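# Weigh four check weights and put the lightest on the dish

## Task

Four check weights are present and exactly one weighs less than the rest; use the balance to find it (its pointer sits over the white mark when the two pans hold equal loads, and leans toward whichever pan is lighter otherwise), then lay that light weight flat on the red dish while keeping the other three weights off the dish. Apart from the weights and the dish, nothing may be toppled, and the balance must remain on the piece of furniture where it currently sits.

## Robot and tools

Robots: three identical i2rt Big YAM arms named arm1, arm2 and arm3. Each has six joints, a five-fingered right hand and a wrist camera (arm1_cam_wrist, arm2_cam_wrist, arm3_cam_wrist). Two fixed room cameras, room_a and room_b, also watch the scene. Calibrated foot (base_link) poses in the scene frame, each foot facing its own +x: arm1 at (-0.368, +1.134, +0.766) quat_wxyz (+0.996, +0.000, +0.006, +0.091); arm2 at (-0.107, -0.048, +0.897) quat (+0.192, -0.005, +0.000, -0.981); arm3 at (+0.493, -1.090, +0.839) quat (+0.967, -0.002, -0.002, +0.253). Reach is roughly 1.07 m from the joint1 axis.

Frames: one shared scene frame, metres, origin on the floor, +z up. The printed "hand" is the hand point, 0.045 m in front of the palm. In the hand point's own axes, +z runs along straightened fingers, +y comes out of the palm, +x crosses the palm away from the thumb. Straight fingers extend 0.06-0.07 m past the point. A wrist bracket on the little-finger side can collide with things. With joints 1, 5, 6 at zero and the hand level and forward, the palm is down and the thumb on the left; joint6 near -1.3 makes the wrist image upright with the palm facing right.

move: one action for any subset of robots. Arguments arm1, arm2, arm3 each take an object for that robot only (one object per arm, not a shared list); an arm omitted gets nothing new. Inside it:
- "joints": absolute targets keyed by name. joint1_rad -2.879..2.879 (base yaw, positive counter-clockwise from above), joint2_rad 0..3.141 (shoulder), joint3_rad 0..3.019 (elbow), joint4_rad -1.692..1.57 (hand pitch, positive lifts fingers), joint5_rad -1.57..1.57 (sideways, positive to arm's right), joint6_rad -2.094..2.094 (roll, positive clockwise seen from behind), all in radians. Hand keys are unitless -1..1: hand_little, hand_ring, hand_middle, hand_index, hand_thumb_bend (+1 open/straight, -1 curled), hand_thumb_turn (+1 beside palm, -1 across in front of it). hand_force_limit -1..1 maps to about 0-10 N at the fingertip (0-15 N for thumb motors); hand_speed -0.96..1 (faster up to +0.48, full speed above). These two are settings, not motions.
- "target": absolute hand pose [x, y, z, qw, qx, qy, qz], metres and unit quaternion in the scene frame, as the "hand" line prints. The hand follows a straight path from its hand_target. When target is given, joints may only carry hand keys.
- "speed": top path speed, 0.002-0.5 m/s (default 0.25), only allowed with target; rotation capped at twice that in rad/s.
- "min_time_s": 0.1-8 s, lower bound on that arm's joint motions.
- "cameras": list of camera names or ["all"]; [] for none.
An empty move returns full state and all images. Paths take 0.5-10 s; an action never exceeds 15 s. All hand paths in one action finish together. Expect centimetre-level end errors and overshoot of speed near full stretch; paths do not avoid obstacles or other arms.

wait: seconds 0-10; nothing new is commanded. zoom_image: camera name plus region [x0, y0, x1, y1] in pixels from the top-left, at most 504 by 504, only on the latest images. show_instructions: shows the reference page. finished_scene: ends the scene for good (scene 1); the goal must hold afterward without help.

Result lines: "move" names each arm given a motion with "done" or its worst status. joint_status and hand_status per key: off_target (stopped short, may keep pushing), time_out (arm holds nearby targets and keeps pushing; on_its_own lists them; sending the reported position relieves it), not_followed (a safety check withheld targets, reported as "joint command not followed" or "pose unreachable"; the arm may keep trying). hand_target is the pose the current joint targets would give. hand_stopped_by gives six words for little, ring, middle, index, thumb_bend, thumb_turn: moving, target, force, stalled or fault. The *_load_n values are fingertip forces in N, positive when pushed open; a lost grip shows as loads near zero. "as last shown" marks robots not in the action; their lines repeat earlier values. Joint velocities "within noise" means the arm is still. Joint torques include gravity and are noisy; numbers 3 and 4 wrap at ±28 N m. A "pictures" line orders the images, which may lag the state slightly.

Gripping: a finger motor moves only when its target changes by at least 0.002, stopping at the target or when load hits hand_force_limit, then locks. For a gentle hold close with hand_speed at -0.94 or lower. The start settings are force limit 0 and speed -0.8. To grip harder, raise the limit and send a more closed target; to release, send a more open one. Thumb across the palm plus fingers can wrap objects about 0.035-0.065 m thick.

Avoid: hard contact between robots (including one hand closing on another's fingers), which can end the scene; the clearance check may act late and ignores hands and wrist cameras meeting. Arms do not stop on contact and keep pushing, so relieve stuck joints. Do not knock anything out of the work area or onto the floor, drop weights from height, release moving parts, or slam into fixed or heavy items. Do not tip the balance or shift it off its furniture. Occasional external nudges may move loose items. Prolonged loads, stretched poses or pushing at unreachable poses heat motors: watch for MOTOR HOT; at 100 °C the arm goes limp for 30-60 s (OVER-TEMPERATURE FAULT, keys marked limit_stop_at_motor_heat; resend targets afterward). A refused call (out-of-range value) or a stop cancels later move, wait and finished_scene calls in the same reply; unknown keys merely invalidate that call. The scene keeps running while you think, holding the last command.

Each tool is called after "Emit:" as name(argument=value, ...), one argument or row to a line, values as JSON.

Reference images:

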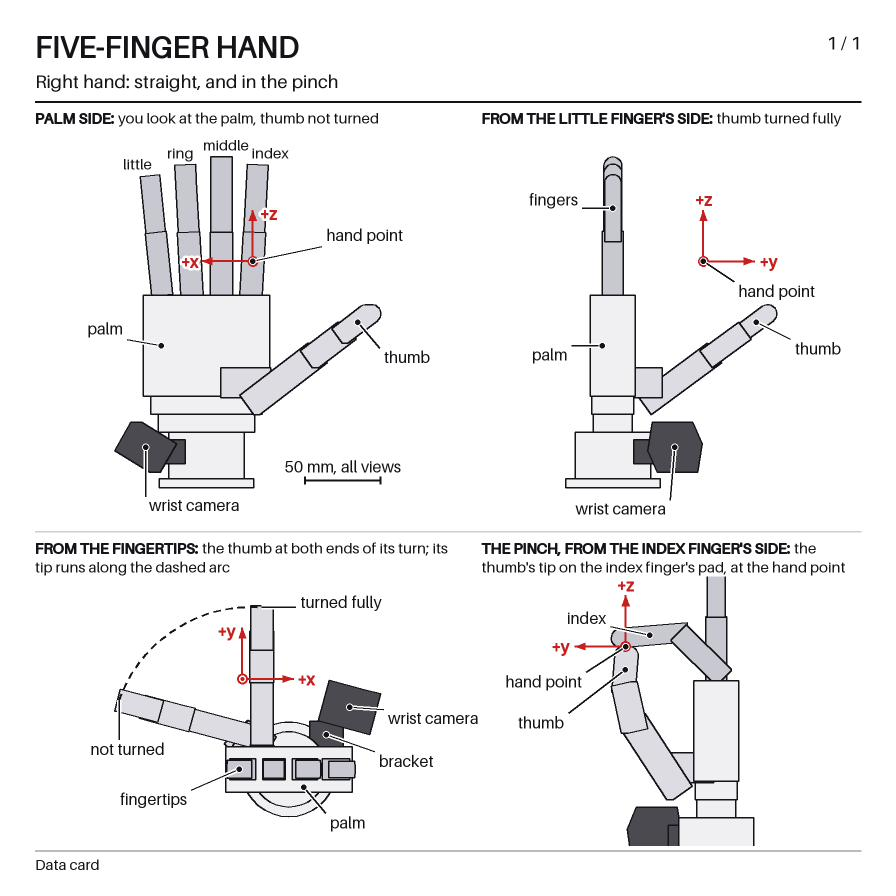

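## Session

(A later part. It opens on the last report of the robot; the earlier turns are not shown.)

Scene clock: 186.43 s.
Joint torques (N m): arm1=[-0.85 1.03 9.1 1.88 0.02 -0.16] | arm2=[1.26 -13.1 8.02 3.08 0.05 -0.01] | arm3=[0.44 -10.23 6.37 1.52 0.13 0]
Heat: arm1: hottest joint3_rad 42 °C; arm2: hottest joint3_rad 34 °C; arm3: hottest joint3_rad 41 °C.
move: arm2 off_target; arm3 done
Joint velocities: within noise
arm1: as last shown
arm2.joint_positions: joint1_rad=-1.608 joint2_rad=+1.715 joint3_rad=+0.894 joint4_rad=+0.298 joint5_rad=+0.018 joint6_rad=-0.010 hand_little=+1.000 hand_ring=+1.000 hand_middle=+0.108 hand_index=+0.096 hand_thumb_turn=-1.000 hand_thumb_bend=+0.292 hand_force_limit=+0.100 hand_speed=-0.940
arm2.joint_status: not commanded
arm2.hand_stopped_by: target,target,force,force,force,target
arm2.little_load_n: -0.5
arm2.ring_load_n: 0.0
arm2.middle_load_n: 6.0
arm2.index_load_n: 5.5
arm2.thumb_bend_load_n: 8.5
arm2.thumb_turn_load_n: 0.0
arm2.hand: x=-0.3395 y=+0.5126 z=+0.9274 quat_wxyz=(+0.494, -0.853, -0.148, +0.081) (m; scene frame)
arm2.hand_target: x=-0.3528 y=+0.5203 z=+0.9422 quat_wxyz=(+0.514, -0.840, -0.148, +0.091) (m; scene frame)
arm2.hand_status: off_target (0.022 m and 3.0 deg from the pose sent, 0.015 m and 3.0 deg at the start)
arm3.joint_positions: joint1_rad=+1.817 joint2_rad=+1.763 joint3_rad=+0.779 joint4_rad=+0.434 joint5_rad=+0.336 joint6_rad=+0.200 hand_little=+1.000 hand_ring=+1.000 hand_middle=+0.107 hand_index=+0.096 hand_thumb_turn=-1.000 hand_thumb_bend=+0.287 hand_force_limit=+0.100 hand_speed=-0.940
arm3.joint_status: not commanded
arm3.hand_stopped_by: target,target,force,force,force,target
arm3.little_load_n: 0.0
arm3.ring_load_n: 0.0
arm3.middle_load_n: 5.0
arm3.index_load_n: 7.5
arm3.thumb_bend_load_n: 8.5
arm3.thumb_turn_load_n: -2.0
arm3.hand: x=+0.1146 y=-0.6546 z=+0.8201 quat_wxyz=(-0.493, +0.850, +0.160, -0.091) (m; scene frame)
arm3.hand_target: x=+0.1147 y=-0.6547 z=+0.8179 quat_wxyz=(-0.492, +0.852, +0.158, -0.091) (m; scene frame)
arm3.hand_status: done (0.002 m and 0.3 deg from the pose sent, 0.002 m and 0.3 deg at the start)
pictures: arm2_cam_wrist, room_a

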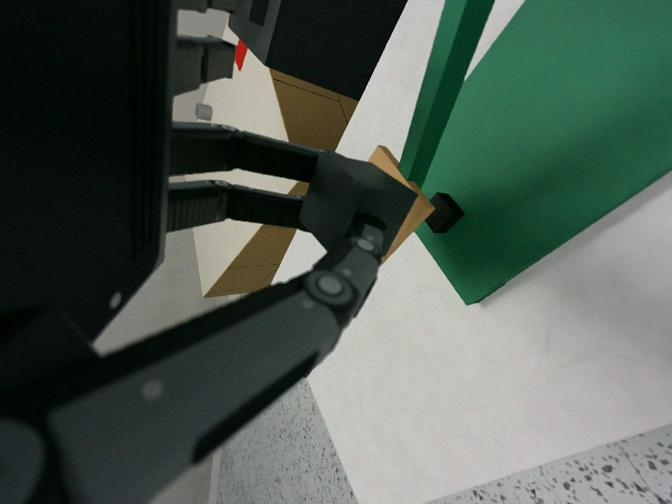

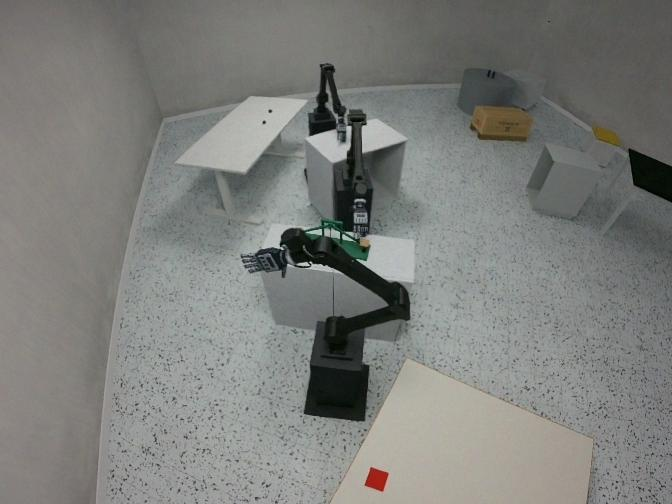

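Emit:
move(
  arm2={"target":[-0.370,0.534,0.938,0.5146,-0.8397,-0.1481,0.0907],"speed":0.06},
  arm3={"joints":{"hand_index":0.4,"hand_middle":0.4,"hand_thumb_bend":0.6,"hand_speed":-0.85}},
  cameras=["arm2_cam_wrist","arm3_cam_wrist","room_a"],
)

Emit:
zoom_image(
  camera="arm2_cam_wrist",
  region=[280, 130, 500, 300],
)

Emit:
zoom_image(
  camera="room_a",
  region=[330, 200, 390, 260],
)

Scene clock: 190.20 s.
Joint torques (N m): arm1=[-0.91 1.03 9.1 1.88 0.02 -0.16] | arm2=[1.49 -13.16 10.99 2.84 0.08 0.03] | arm3=[0.38 -10.17 6.39 1.51 0.13 0.01]
Heat: arm1: hottest joint3_rad 42 °C; arm2: hottest joint3_rad 34 °C; arm3: hottest joint3_rad 41 °C.
move: arm2 off_target; arm3 done
Joint velocities: within noise
arm1.joint_positions: joint1_rad=+0.016 joint2_rad=+0.646 joint3_rad=+1.391 joint4_rad=-1.155 joint5_rad=+0.081 joint6_rad=-1.344 hand_little=+1.000 hand_ring=+1.000 hand_middle=+1.000 hand_index=+1.000 hand_thumb_turn=+1.000 hand_thumb_bend=+1.000 hand_force_limit=+0.000 hand_speed=-0.800
arm1.joint_status: not commanded
arm1.hand_stopped_by: target,target,target,target,target,target
arm1.little_load_n: 0.0
arm1.ring_load_n: 0.0
arm1.middle_load_n: 0.0
arm1.index_load_n: 0.0
arm1.thumb_bend_load_n: 0.0
arm1.thumb_turn_load_n: 0.0
arm1.hand: x=-0.0882 y=+1.1205 z=+1.2896 quat_wxyz=(-0.082, +0.839, -0.034, +0.538) (m; scene frame)
arm1.hand_target: x=-0.0899 y=+1.1201 z=+1.2992 quat_wxyz=(-0.084, +0.833, -0.035, +0.546) (m; scene frame)
arm1.hand_status: not commanded
arm2.joint_positions: joint1_rad=-1.584 joint2_rad=+1.753 joint3_rad=+0.901 joint4_rad=+0.298 joint5_rad=+0.038 joint6_rad=+0.000 hand_little=+1.000 hand_ring=+1.000 hand_middle=+0.108 hand_index=+0.096 hand_thumb_turn=-1.000 hand_thumb_bend=+0.292 hand_force_limit=+0.100 hand_speed=-0.940
arm2.joint_status: not commanded
arm2.hand_stopped_by: target,target,force,force,force,target
arm2.little_load_n: 0.0
arm2.ring_load_n: -0.5
arm2.middle_load_n: 6.0
arm2.index_load_n: 5.5
arm2.thumb_bend_load_n: 8.0
arm2.thumb_turn_load_n: 0.0
arm2.hand: x=-0.3498 y=+0.5077 z=+0.9086 quat_wxyz=(+0.481, -0.860, -0.151, +0.079) (m; scene frame)
arm2.hand_target: x=-0.3689 y=+0.5314 z=+0.9393 quat_wxyz=(+0.514, -0.840, -0.148, +0.091) (m; scene frame)
arm2.hand_status: off_target (0.044 m and 4.7 deg from the pose sent, 0.039 m and 3.0 deg at the start)
arm3.joint_positions: joint1_rad=+1.817 joint2_rad=+1.763 joint3_rad=+0.779 joint4_rad=+0.434 joint5_rad=+0.336 joint6_rad=+0.200 hand_little=+1.000 hand_ring=+1.000 hand_middle=+0.400 hand_index=+0.400 hand_thumb_turn=-1.000 hand_thumb_bend=+0.600 hand_force_limit=+0.100 hand_speed=-0.850
arm3.joint_status: all done
arm3.hand_stopped_by: target,target,target,target,target,target
arm3.little_load_n: 0.0
arm3.ring_load_n: 0.0
arm3.middle_load_n: 0.0
arm3.index_load_n: 0.0
arm3.thumb_bend_load_n: 0.0
arm3.thumb_turn_load_n: 0.0
arm3.hand: x=+0.1146 y=-0.6546 z=+0.8201 quat_wxyz=(-0.493, +0.850, +0.160, -0.091) (m; scene frame)
arm3.hand_target: x=+0.1147 y=-0.6547 z=+0.8179 quat_wxyz=(-0.492, +0.852, +0.158, -0.091) (m; scene frame)
arm3.hand_status: not commanded
pictures: arm2_cam_wrist, arm3_cam_wrist, room_a

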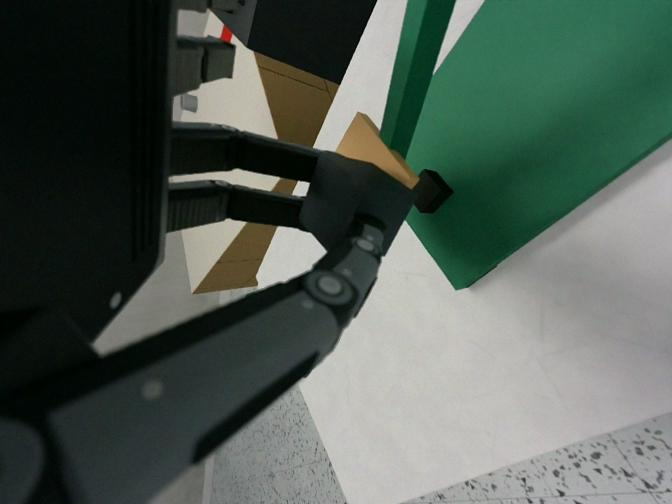

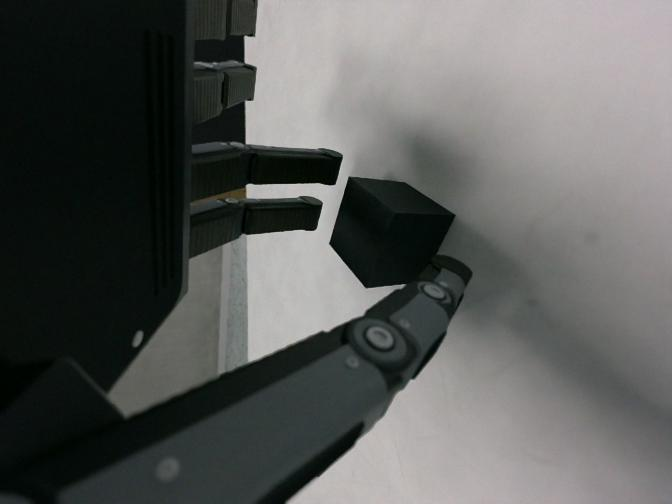

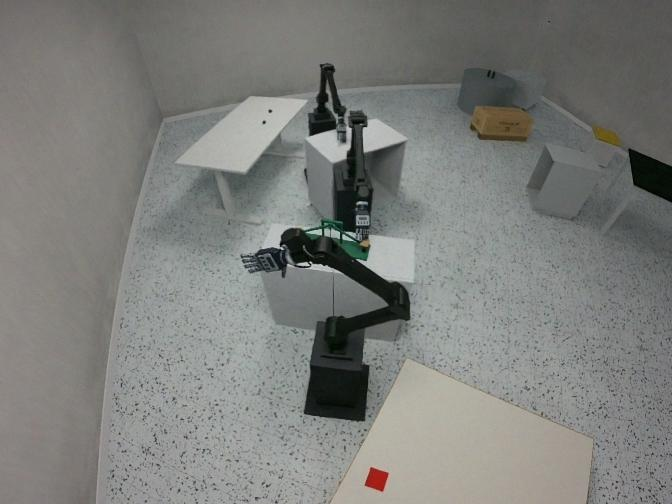

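Scaled by 2.291.

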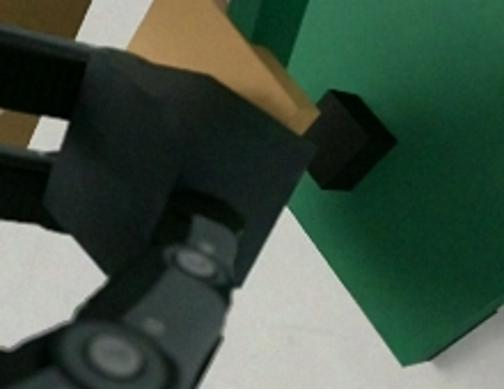

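Scaled by 8.400.

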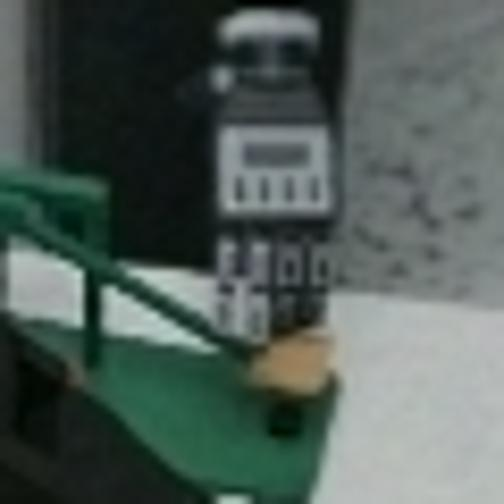

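Emit:
move(
  arm2={"target":[-0.376,0.5495,0.948,0.5146,-0.8397,-0.1481,0.0907],"speed":0.06},
  arm3={"target":[0.1146,-0.6546,0.95,0.4916,-0.8515,-0.1578,0.0911],"speed":0.15},
  cameras=["arm2_cam_wrist","arm3_cam_wrist","room_a"],
)

Emit:
zoom_image(
  camera="arm2_cam_wrist",
  region=[280, 130, 500, 300],
)

Emit:
zoom_image(
  camera="room_a",
  region=[330, 200, 390, 260],
)

Scene clock: 192.50 s.
Joint torques (N m): arm1=[-0.85 1.03 9.1 1.88 0.02 -0.16] | arm2=[1.2 -13.51 11.43 1.62 0.07 -0.02] | arm3=[0.26 -9.11 11.64 1.18 0.12 0]
Heat: arm1: hottest joint3_rad 42 °C; arm2: hottest joint3_rad 34 °C; arm3: hottest joint3_rad 41 °C.
move: arm2 off_target; arm3 off_target
Joint velocities: within noise
arm1: as last shown
arm2.joint_positions: joint1_rad=-1.584 joint2_rad=+1.766 joint3_rad=+0.957 joint4_rad=+0.289 joint5_rad=+0.038 joint6_rad=+0.000 hand_little=+1.000 hand_ring=+1.000 hand_middle=+0.108 hand_index=+0.096 hand_thumb_turn=-1.000 hand_thumb_bend=+0.292 hand_force_limit=+0.100 hand_speed=-0.940
arm2.joint_status: not commanded
arm2.hand_stopped_by: target,target,force,force,force,target
arm2.little_load_n: 0.0
arm2.ring_load_n: 0.0
arm2.middle_load_n: 6.0
arm2.index_load_n: 5.0
arm2.thumb_bend_load_n: 8.0
arm2.thumb_turn_load_n: 0.0
arm2.hand: x=-0.3583 y=+0.5297 z=+0.9251 quat_wxyz=(+0.496, -0.852, -0.149, +0.082) (m; scene frame)
arm2.hand_target: x=-0.3753 y=+0.5478 z=+0.9489 quat_wxyz=(+0.515, -0.840, -0.148, +0.091) (m; scene frame)
arm2.hand_status: off_target (0.035 m and 2.7 deg from the pose sent, 0.063 m and 4.7 deg at the start)
arm3.joint_positions: joint1_rad=+1.817 joint2_rad=+1.478 joint3_rad=+0.845 joint4_rad=+0.043 joint5_rad=+0.336 joint6_rad=+0.200 hand_little=+1.000 hand_ring=+1.000 hand_middle=+0.400 hand_index=+0.400 hand_thumb_turn=-1.000 hand_thumb_bend=+0.600 hand_force_limit=+0.100 hand_speed=-0.850
arm3.joint_status: not commanded
arm3.hand_stopped_by: target,target,target,target,target,target
arm3.little_load_n: 0.0
arm3.ring_load_n: 0.0
arm3.middle_load_n: 0.0
arm3.index_load_n: 0.0
arm3.thumb_bend_load_n: 0.0
arm3.thumb_turn_load_n: 0.0
arm3.hand: x=+0.1261 y=-0.6670 z=+0.9291 quat_wxyz=(-0.479, +0.858, +0.165, -0.081) (m; scene frame)
arm3.hand_target: x=+0.1153 y=-0.6554 z=+0.9501 quat_wxyz=(-0.492, +0.852, +0.158, -0.091) (m; scene frame)
arm3.hand_status: off_target (0.027 m and 2.2 deg from the pose sent, 0.130 m and 0.3 deg at the start)
pictures: arm2_cam_wrist, arm3_cam_wrist, room_a

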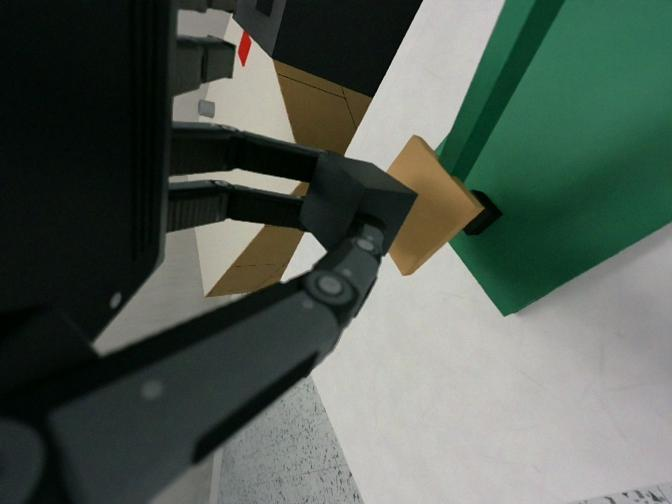

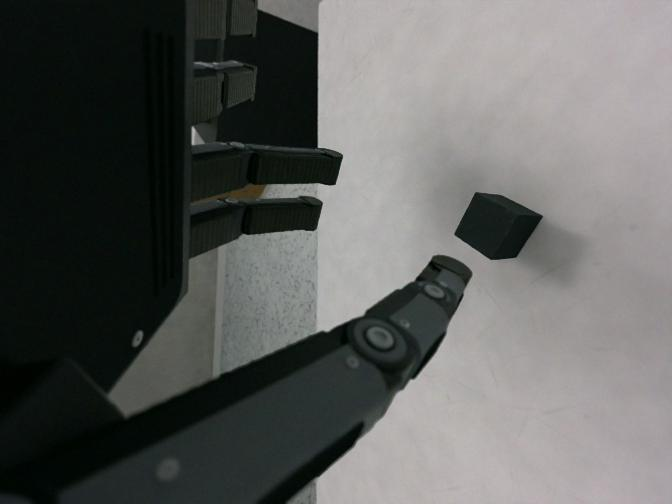

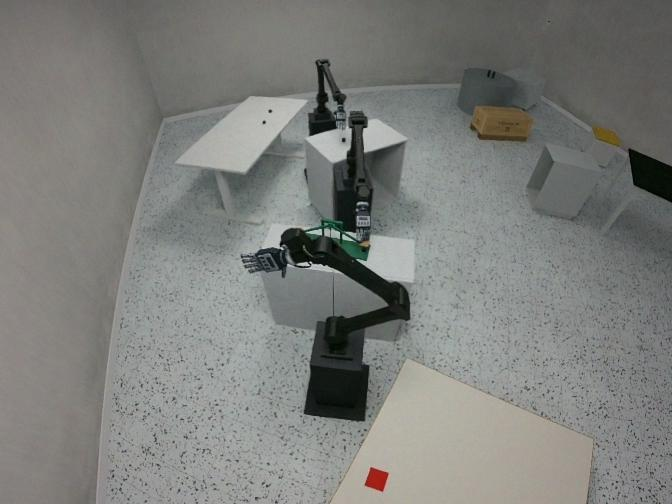

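Scaled by 2.291.

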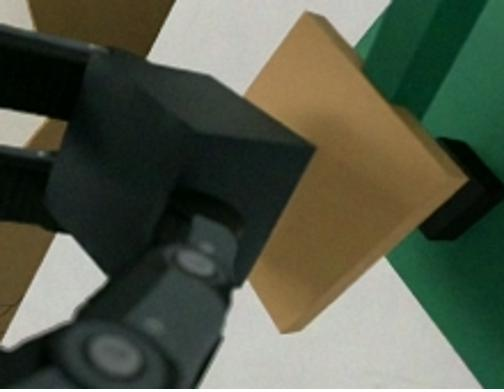

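Scaled by 8.400.

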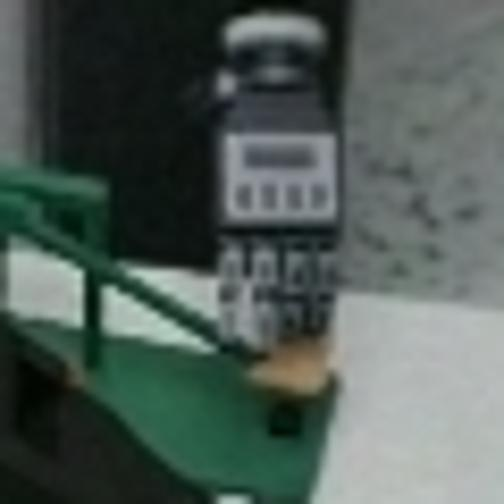

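Emit:
move(
  arm2={"target":[-0.3755,0.548,0.932,0.5146,-0.8397,-0.1481,0.0907],"speed":0.05},
  arm3={"joints":{"joint1_rad":-0.65},"min_time_s":5},
  cameras=["arm2_cam_wrist","room_a"],
)

Emit:
zoom_image(
  camera="arm2_cam_wrist",
  region=[280, 130, 500, 300],
)

Emit:
zoom_image(
  camera="room_a",
  region=[330, 200, 390, 260],
)

Scene clock: 198.63 s.
Joint torques (N m): arm1=[-0.91 1.08 9.1 1.89 0.02 -0.16] | arm2=[1.26 -13.92 10.02 3.08 0.07 0] | arm3=[0.32 -9 11.71 1.18 0.12 0]
Heat: arm1: hottest joint3_rad 42 °C; arm2: hottest joint3_rad 35 °C; arm3: hottest joint3_rad 41 °C.
move: arm2 off_target; arm3 done
Joint velocities: within noise
arm1: as last shown
arm2.joint_positions: joint1_rad=-1.584 joint2_rad=+1.797 joint3_rad=+0.957 joint4_rad=+0.291 joint5_rad=+0.038 joint6_rad=+0.000 hand_little=+1.000 hand_ring=+1.000 hand_middle=+0.108 hand_index=+0.096 hand_thumb_turn=-1.000 hand_thumb_bend=+0.292 hand_force_limit=+0.100 hand_speed=-0.940
arm2.joint_status: not commanded
arm2.hand_stopped_by: target,target,force,force,force,target
arm2.little_load_n: 0.0
arm2.ring_load_n: 0.0
arm2.middle_load_n: 6.0
arm2.index_load_n: 5.0
arm2.thumb_bend_load_n: 8.0
arm2.thumb_turn_load_n: -0.5
arm2.hand: x=-0.3573 y=+0.5267 z=+0.9063 quat_wxyz=(+0.483, -0.859, -0.150, +0.080) (m; scene frame)
arm2.hand_target: x=-0.3747 y=+0.5461 z=+0.9331 quat_wxyz=(+0.514, -0.840, -0.148, +0.091) (m; scene frame)
arm2.hand_status: off_target (0.038 m and 4.4 deg from the pose sent, 0.026 m and 2.8 deg at the start)
arm3.joint_positions: joint1_rad=-0.648 joint2_rad=+1.478 joint3_rad=+0.845 joint4_rad=+0.043 joint5_rad=+0.336 joint6_rad=+0.200 hand_little=+1.000 hand_ring=+1.000 hand_middle=+0.400 hand_index=+0.400 hand_thumb_turn=-1.000 hand_thumb_bend=+0.600 hand_force_limit=+0.100 hand_speed=-0.850
arm3.joint_status: all done
arm3.hand_stopped_by: target,target,target,target,target,target
arm3.little_load_n: 0.0
arm3.ring_load_n: 0.0
arm3.middle_load_n: 0.0
arm3.index_load_n: -0.5
arm3.thumb_bend_load_n: 0.0
arm3.thumb_turn_load_n: 0.0
arm3.hand: x=+1.0421 y=-1.1902 z=+0.9349 quat_wxyz=(-0.239, +0.438, -0.754, +0.427) (m; scene frame)
arm3.hand_target: x=+1.0575 y=-1.1930 z=+0.9561 quat_wxyz=(-0.253, +0.429, -0.750, +0.436) (m; scene frame)
arm3.hand_status: not commanded
pictures: arm2_cam_wrist, room_a

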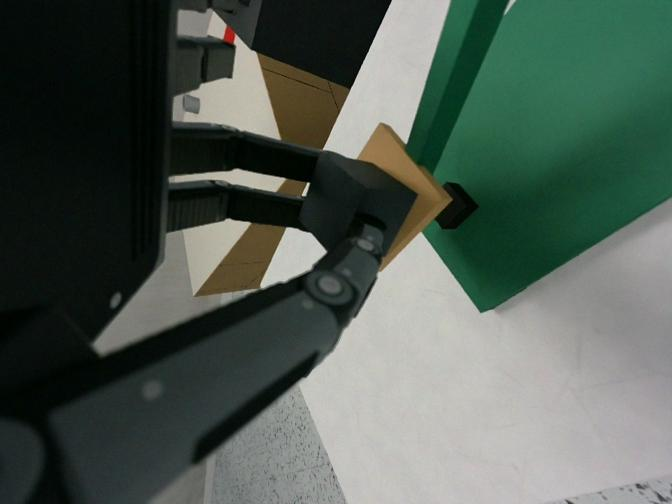

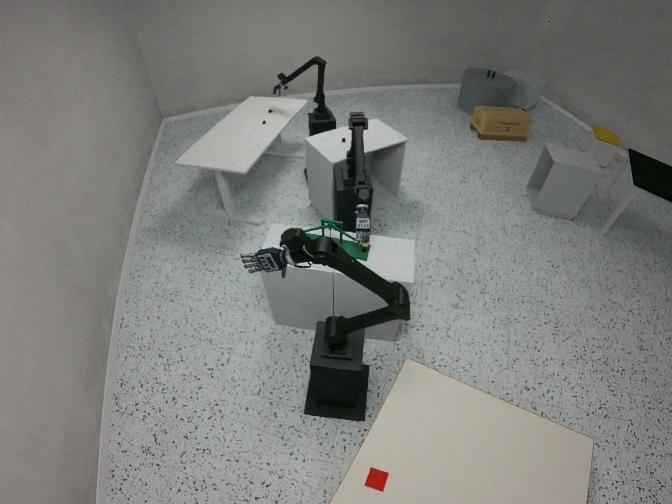

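Scaled by 2.291.

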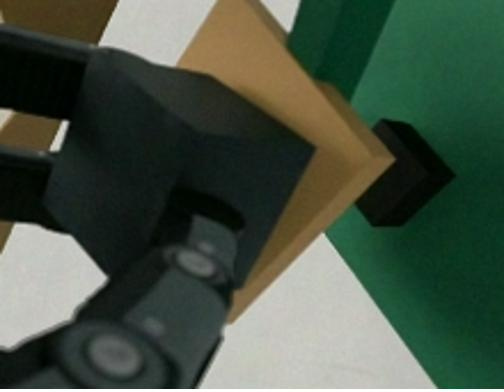

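Scaled by 8.400.

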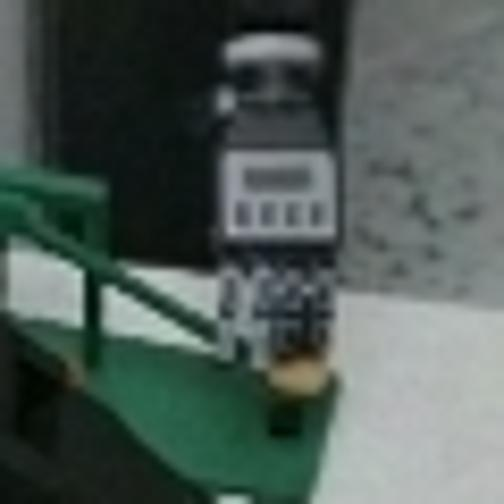

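Emit:
move(
  arm2={"target":[-0.3755,0.548,0.918,0.5146,-0.8397,-0.1481,0.0907],"speed":0.05},
  cameras=["arm2_cam_wrist","room_a"],
)

Emit:
zoom_image(
  camera="arm2_cam_wrist",
  region=[280, 130, 500, 300],
)

Emit:
zoom_image(
  camera="room_a",
  region=[290, 200, 390, 270],
)

Scene clock: 200.43 s.
Joint torques (N m): arm1=[-0.85 1.03 9.1 1.88 0.02 -0.16] | arm2=[1.2 -14.1 9.33 3.08 0.06 0.01] | arm3=[0.32 -9 11.71 1.18 0.12 0]
Heat: arm1: hottest joint3_rad 42 °C; arm2: hottest joint3_rad 36 °C; arm3: hottest joint3_rad 41 °C.
move: arm2 off_target
Joint velocities: within noise
arm1, arm3: as last shown
arm2.joint_positions: joint1_rad=-1.584 joint2_rad=+1.826 joint3_rad=+0.957 joint4_rad=+0.327 joint5_rad=+0.038 joint6_rad=+0.000 hand_little=+1.000 hand_ring=+1.000 hand_middle=+0.108 hand_index=+0.096 hand_thumb_turn=-1.000 hand_thumb_bend=+0.292 hand_force_limit=+0.100 hand_speed=-0.940
arm2.joint_status: not commanded
arm2.hand_stopped_by: target,target,force,force,force,target
arm2.little_load_n: 0.0
arm2.ring_load_n: 0.0
arm2.middle_load_n: 6.5
arm2.index_load_n: 5.0
arm2.thumb_bend_load_n: 8.0
arm2.thumb_turn_load_n: 0.0
arm2.hand: x=-0.3586 y=+0.5296 z=+0.8961 quat_wxyz=(+0.486, -0.857, -0.150, +0.080) (m; scene frame)
arm2.hand_target: x=-0.3749 y=+0.5465 z=+0.9188 quat_wxyz=(+0.514, -0.840, -0.148, +0.091) (m; scene frame)
arm2.hand_status: off_target (0.033 m and 4.0 deg from the pose sent, 0.030 m and 4.4 deg at the start)
arm3.index_load_n: 0.0
pictures: arm2_cam_wrist, room_a

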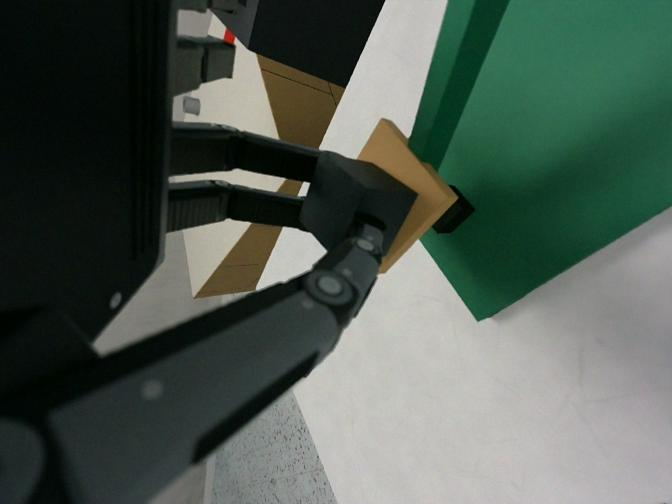

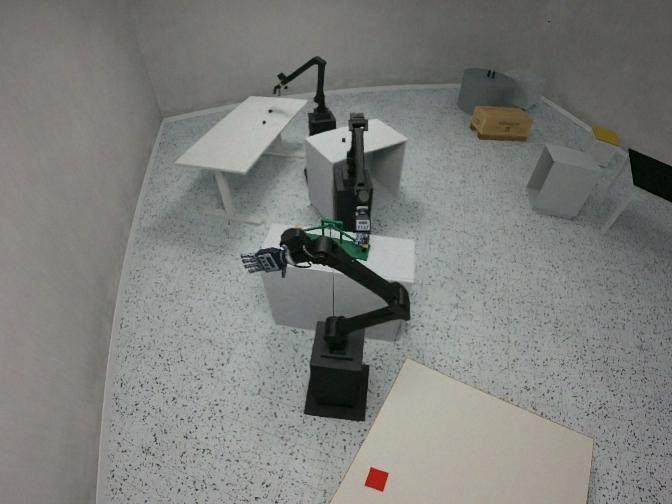

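Scaled by 2.291.

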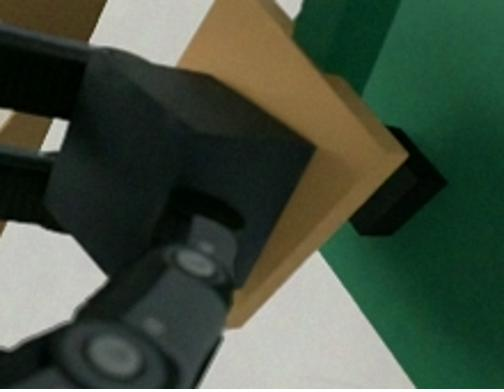

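Scaled by 5.040.

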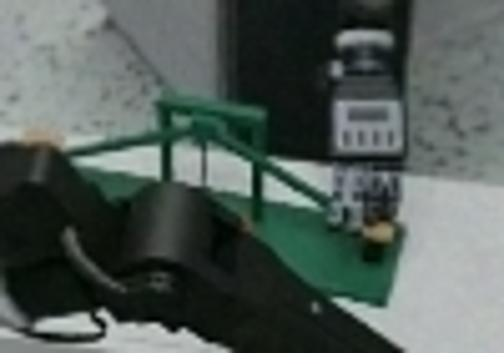

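Emit:
move(
  arm2={"target":[-0.3755,0.547,0.908,0.5146,-0.8397,-0.1481,0.0907],"speed":0.05},
  cameras=["arm2_cam_wrist","room_a"],
)

Emit:
zoom_image(
  camera="arm2_cam_wrist",
  region=[280, 130, 500, 300],
)

Emit:
zoom_image(
  camera="room_a",
  region=[290, 200, 390, 270],
)

Scene clock: 201.83 s.
Joint torques (N m): arm1=[-0.85 1.03 9.11 1.88 0.02 -0.16] | arm2=[1.38 -14.21 8.7 3.12 0.04 0] | arm3=[0.38 -9 11.73 1.2 0.13 0]
Heat: arm1: hottest joint3_rad 42 °C; arm2: hottest joint3_rad 36 °C; arm3: hottest joint3_rad 41 °C.
move: arm2 off_target
Joint velocities: within noise
arm1, arm3: as last shown
arm1.thumb_turn_load_n: -0.5
arm2.joint_positions: joint1_rad=-1.584 joint2_rad=+1.845 joint3_rad=+0.957 joint4_rad=+0.354 joint5_rad=+0.038 joint6_rad=+0.000 hand_little=+1.000 hand_ring=+1.000 hand_middle=+0.108 hand_index=+0.096 hand_thumb_turn=-1.000 hand_thumb_bend=+0.292 hand_force_limit=+0.100 hand_speed=-0.940
arm2.joint_status: not commanded
arm2.hand_stopped_by: target,target,force,force,force,target
arm2.little_load_n: 0.0
arm2.ring_load_n: 0.0
arm2.middle_load_n: 6.5
arm2.index_load_n: 5.0
arm2.thumb_bend_load_n: 8.0
arm2.thumb_turn_load_n: 0.0
arm2.hand: x=-0.3594 y=+0.5319 z=+0.8896 quat_wxyz=(+0.489, -0.855, -0.149, +0.080) (m; scene frame)
arm2.hand_target: x=-0.3750 y=+0.5458 z=+0.9086 quat_wxyz=(+0.514, -0.840, -0.148, +0.091) (m; scene frame)
arm2.hand_status: off_target (0.029 m and 3.6 deg from the pose sent, 0.027 m and 4.0 deg at the start)
arm3.thumb_turn_load_n: 0.5
pictures: arm2_cam_wrist, room_a

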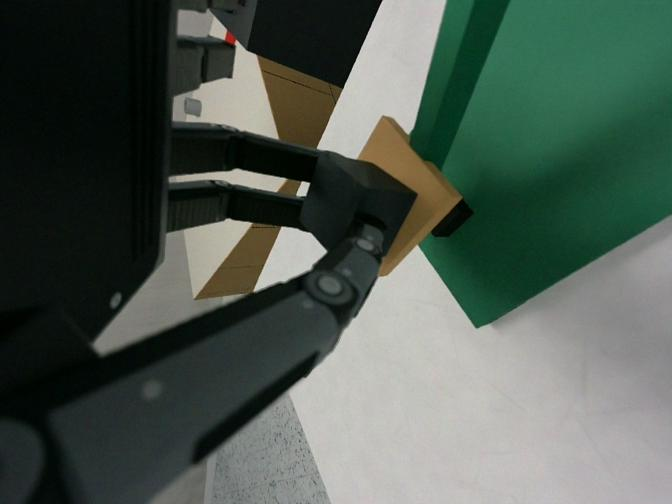

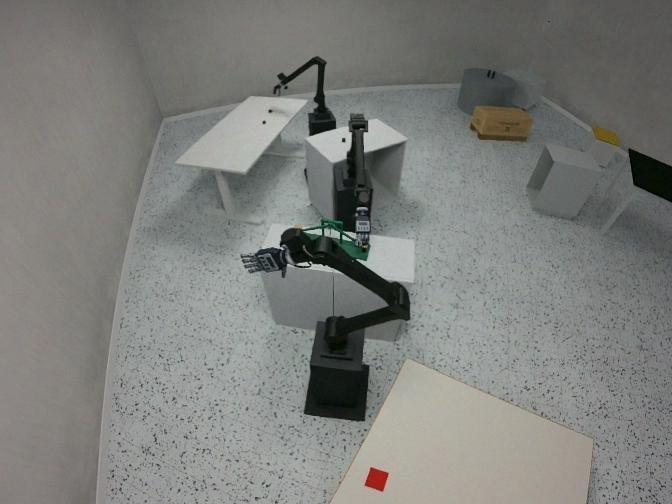

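Scaled by 2.291.

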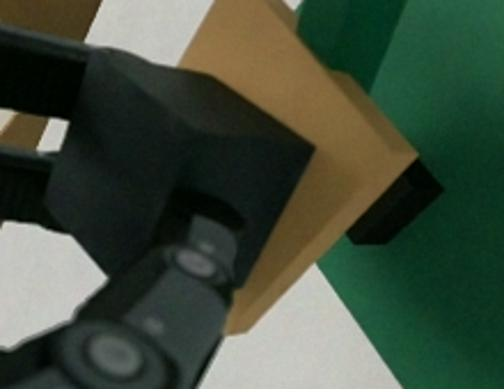

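Scaled by 5.040.

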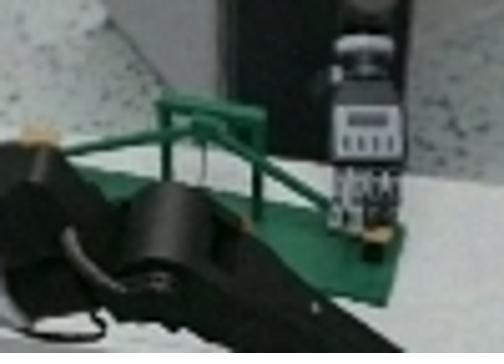

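Emit:
move(
  arm2={"target":[-0.3755,0.545,0.898,0.5146,-0.8397,-0.1481,0.0907],"speed":0.05},
  cameras=["arm2_cam_wrist","room_a"],
)

Emit:
zoom_image(
  camera="arm2_cam_wrist",
  region=[280, 130, 500, 300],
)

Emit:
zoom_image(
  camera="room_a",
  region=[290, 200, 390, 270],
)

Scene clock: 203.17 s.
Joint torques (N m): arm1=[-0.85 1.08 9.1 1.88 0.02 -0.16] | arm2=[1.26 -14.33 7.95 3.02 0.07 0] | arm3=[0.21 -9 11.71 1.2 0.12 0]
Heat: arm1: hottest joint3_rad 42 °C; arm2: hottest joint3_rad 36 °C; arm3: hottest joint3_rad 41 °C.
move: arm2 off_target
Joint velocities: within noise
arm1, arm3: as last shown
arm1.thumb_turn_load_n: 0.0
arm2.joint_positions: joint1_rad=-1.584 joint2_rad=+1.864 joint3_rad=+0.957 joint4_rad=+0.382 joint5_rad=+0.039 joint6_rad=+0.000 hand_little=+1.000 hand_ring=+1.000 hand_middle=+0.108 hand_index=+0.096 hand_thumb_turn=-1.000 hand_thumb_bend=+0.292 hand_force_limit=+0.100 hand_speed=-0.940
arm2.joint_status: not commanded
arm2.hand_stopped_by: target,target,force,force,force,target
arm2.little_load_n: 0.0
arm2.ring_load_n: 0.0
arm2.middle_load_n: 6.5
arm2.index_load_n: 5.0
arm2.thumb_bend_load_n: 8.0
arm2.thumb_turn_load_n: 0.0
arm2.hand: x=-0.3603 y=+0.5344 z=+0.8840 quat_wxyz=(+0.494, -0.853, -0.149, +0.081) (m; scene frame)
arm2.hand_target: x=-0.3752 y=+0.5442 z=+0.8985 quat_wxyz=(+0.514, -0.840, -0.148, +0.091) (m; scene frame)
arm2.hand_status: off_target (0.023 m and 3.1 deg from the pose sent, 0.022 m and 3.6 deg at the start)
arm3.thumb_turn_load_n: 0.0
pictures: arm2_cam_wrist, room_a

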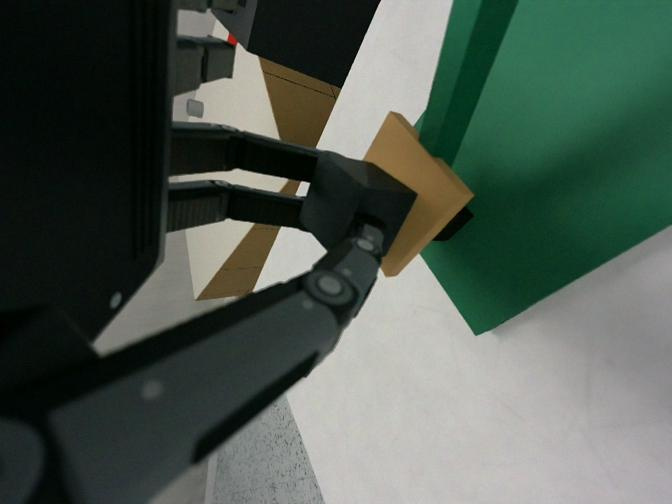

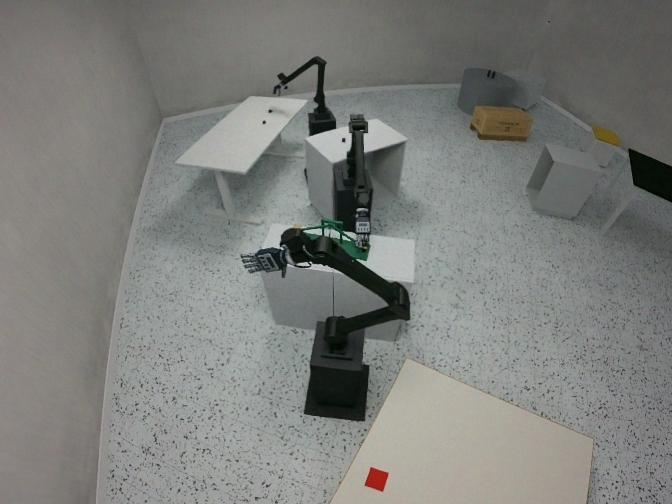

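Scaled by 2.291.

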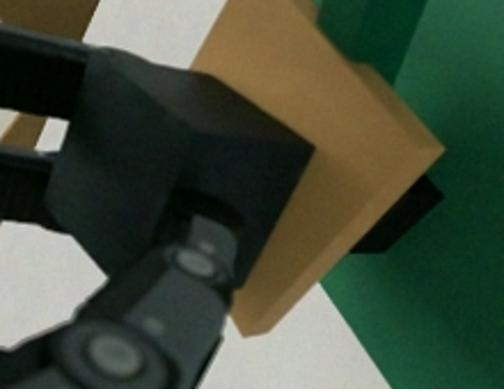

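Scaled by 5.040.

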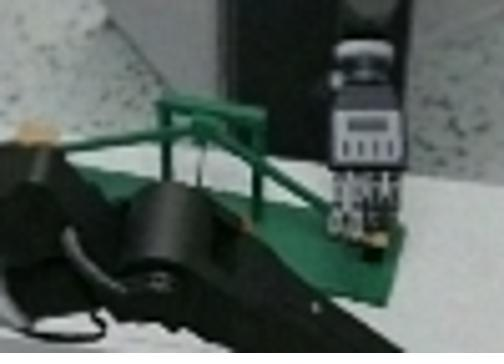

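Emit:
move(
  arm2={"target":[-0.3755,0.537,0.889,0.5146,-0.8397,-0.1481,0.0907],"speed":0.05},
  cameras=["arm2_cam_wrist","room_a"],
)

Emit:
zoom_image(
  camera="arm2_cam_wrist",
  region=[280, 130, 500, 300],
)

Emit:
zoom_image(
  camera="room_a",
  region=[290, 200, 390, 270],
)

Scene clock: 204.63 s.
Joint torques (N m): arm1=[-0.85 1.08 9.1 1.88 0.02 -0.16] | arm2=[1.79 -13.8 6.95 3.06 0.08 0.02] | arm3=[0.26 -9 11.71 1.18 0.13 0]
Heat: arm1: hottest joint3_rad 42 °C; arm2: hottest joint3_rad 35 °C; arm3: hottest joint3_rad 41 °C.
move: arm2 off_target
Joint velocities: within noise
arm1, arm3: as last shown
arm2.joint_positions: joint1_rad=-1.580 joint2_rad=+1.871 joint3_rad=+0.943 joint4_rad=+0.415 joint5_rad=+0.044 joint6_rad=+0.002 hand_little=+1.000 hand_ring=+1.000 hand_middle=+0.108 hand_index=+0.096 hand_thumb_turn=-1.000 hand_thumb_bend=+0.292 hand_force_limit=+0.100 hand_speed=-0.940
arm2.joint_status: not commanded
arm2.hand_stopped_by: target,target,force,force,force,target
arm2.little_load_n: 0.0
arm2.ring_load_n: 0.0
arm2.middle_load_n: 6.5
arm2.index_load_n: 5.5
arm2.thumb_bend_load_n: 8.0
arm2.thumb_turn_load_n: 0.0
arm2.hand: x=-0.3614 y=+0.5321 z=+0.8799 quat_wxyz=(+0.499, -0.850, -0.148, +0.081) (m; scene frame)
arm2.hand_target: x=-0.3753 y=+0.5365 z=+0.8892 quat_wxyz=(+0.514, -0.840, -0.148, +0.091) (m; scene frame)
arm2.hand_status: off_target (0.018 m and 2.5 deg from the pose sent, 0.016 m and 3.1 deg at the start)
pictures: arm2_cam_wrist, room_a

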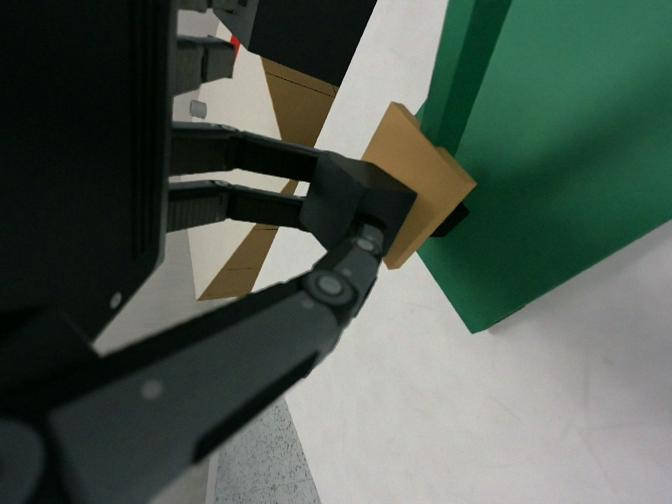

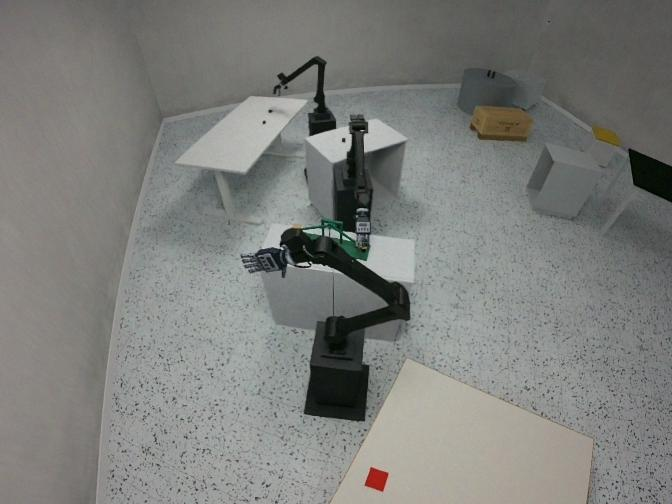

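Scaled by 2.291.

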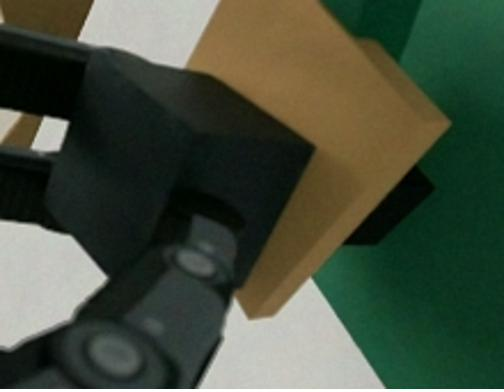

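Scaled by 5.040.

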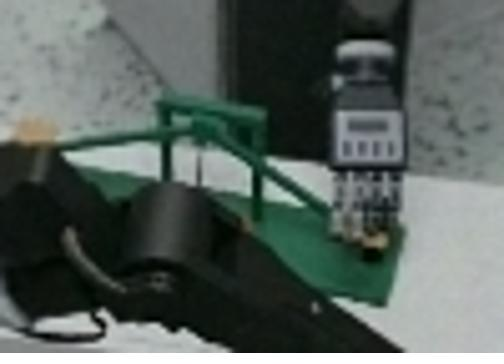

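Emit:
move(
  arm2={"target":[-0.372,0.533,0.880,0.5146,-0.8397,-0.1481,0.0907],"speed":0.05},
  cameras=["arm2_cam_wrist","room_a"],
)

Emit:
zoom_image(
  camera="arm2_cam_wrist",
  region=[280, 130, 500, 300],
)

Emit:
zoom_image(
  camera="room_a",
  region=[290, 200, 390, 270],
)

Scene clock: 206.27 s.
Joint torques (N m): arm1=[-0.85 1.08 9.1 1.88 0.02 -0.16] | arm2=[1.38 -13.92 6.74 3 -0.05 -0.01] | arm3=[0.26 -9.05 11.71 1.18 0.13 -0.01]
Heat: arm1: hottest joint3_rad 42 °C; arm2: hottest joint3_rad 35 °C; arm3: hottest joint3_rad 41 °C.
move: arm2 off_target
Joint velocities: within noise
arm1, arm3: as last shown
arm2.joint_positions: joint1_rad=-1.580 joint2_rad=+1.883 joint3_rad=+0.927 joint4_rad=+0.445 joint5_rad=+0.044 joint6_rad=+0.002 hand_little=+1.000 hand_ring=+1.000 hand_middle=+0.108 hand_index=+0.096 hand_thumb_turn=-1.000 hand_thumb_bend=+0.292 hand_force_limit=+0.100 hand_speed=-0.940
arm2.joint_status: not commanded
arm2.hand_stopped_by: target,target,force,force,force,target
arm2.little_load_n: 0.0
arm2.ring_load_n: 0.0
arm2.middle_load_n: 6.0
arm2.index_load_n: 5.0
arm2.thumb_bend_load_n: 8.0
arm2.thumb_turn_load_n: 0.0
arm2.hand: x=-0.3599 y=+0.5281 z=+0.8719 quat_wxyz=(+0.499, -0.850, -0.148, +0.081) (m; scene frame)
arm2.hand_target: x=-0.3718 y=+0.5327 z=+0.8802 quat_wxyz=(+0.514, -0.840, -0.148, +0.091) (m; scene frame)
arm2.hand_status: off_target (0.015 m and 2.3 deg from the pose sent, 0.011 m and 2.5 deg at the start)
pictures: arm2_cam_wrist, room_a

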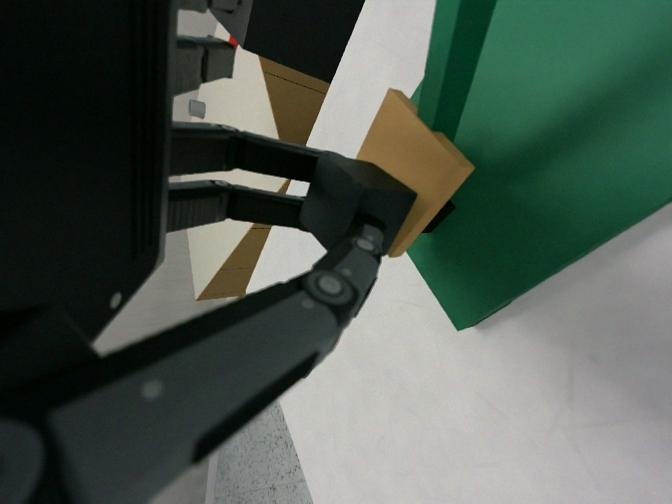

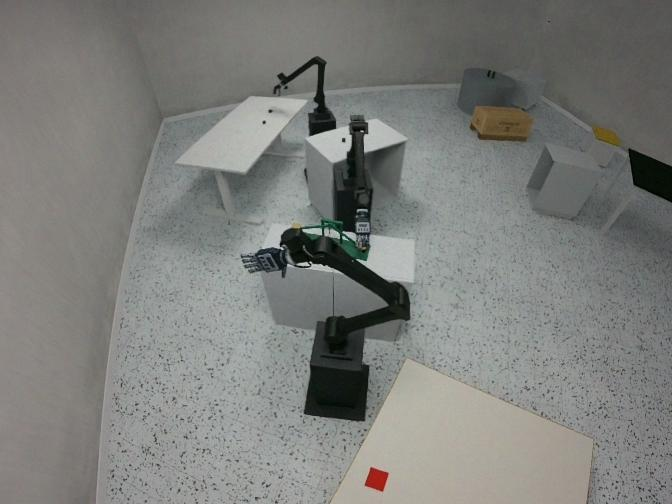

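Scaled by 2.291.

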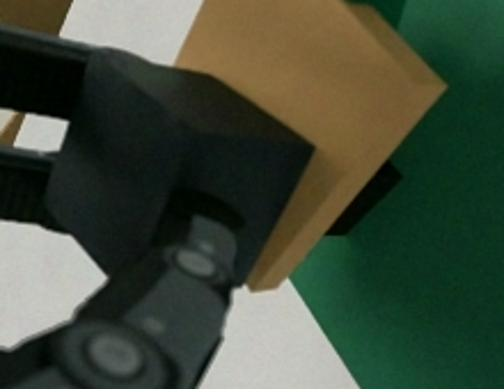

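Scaled by 5.040.

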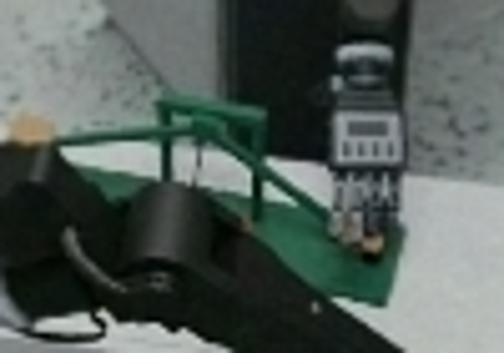

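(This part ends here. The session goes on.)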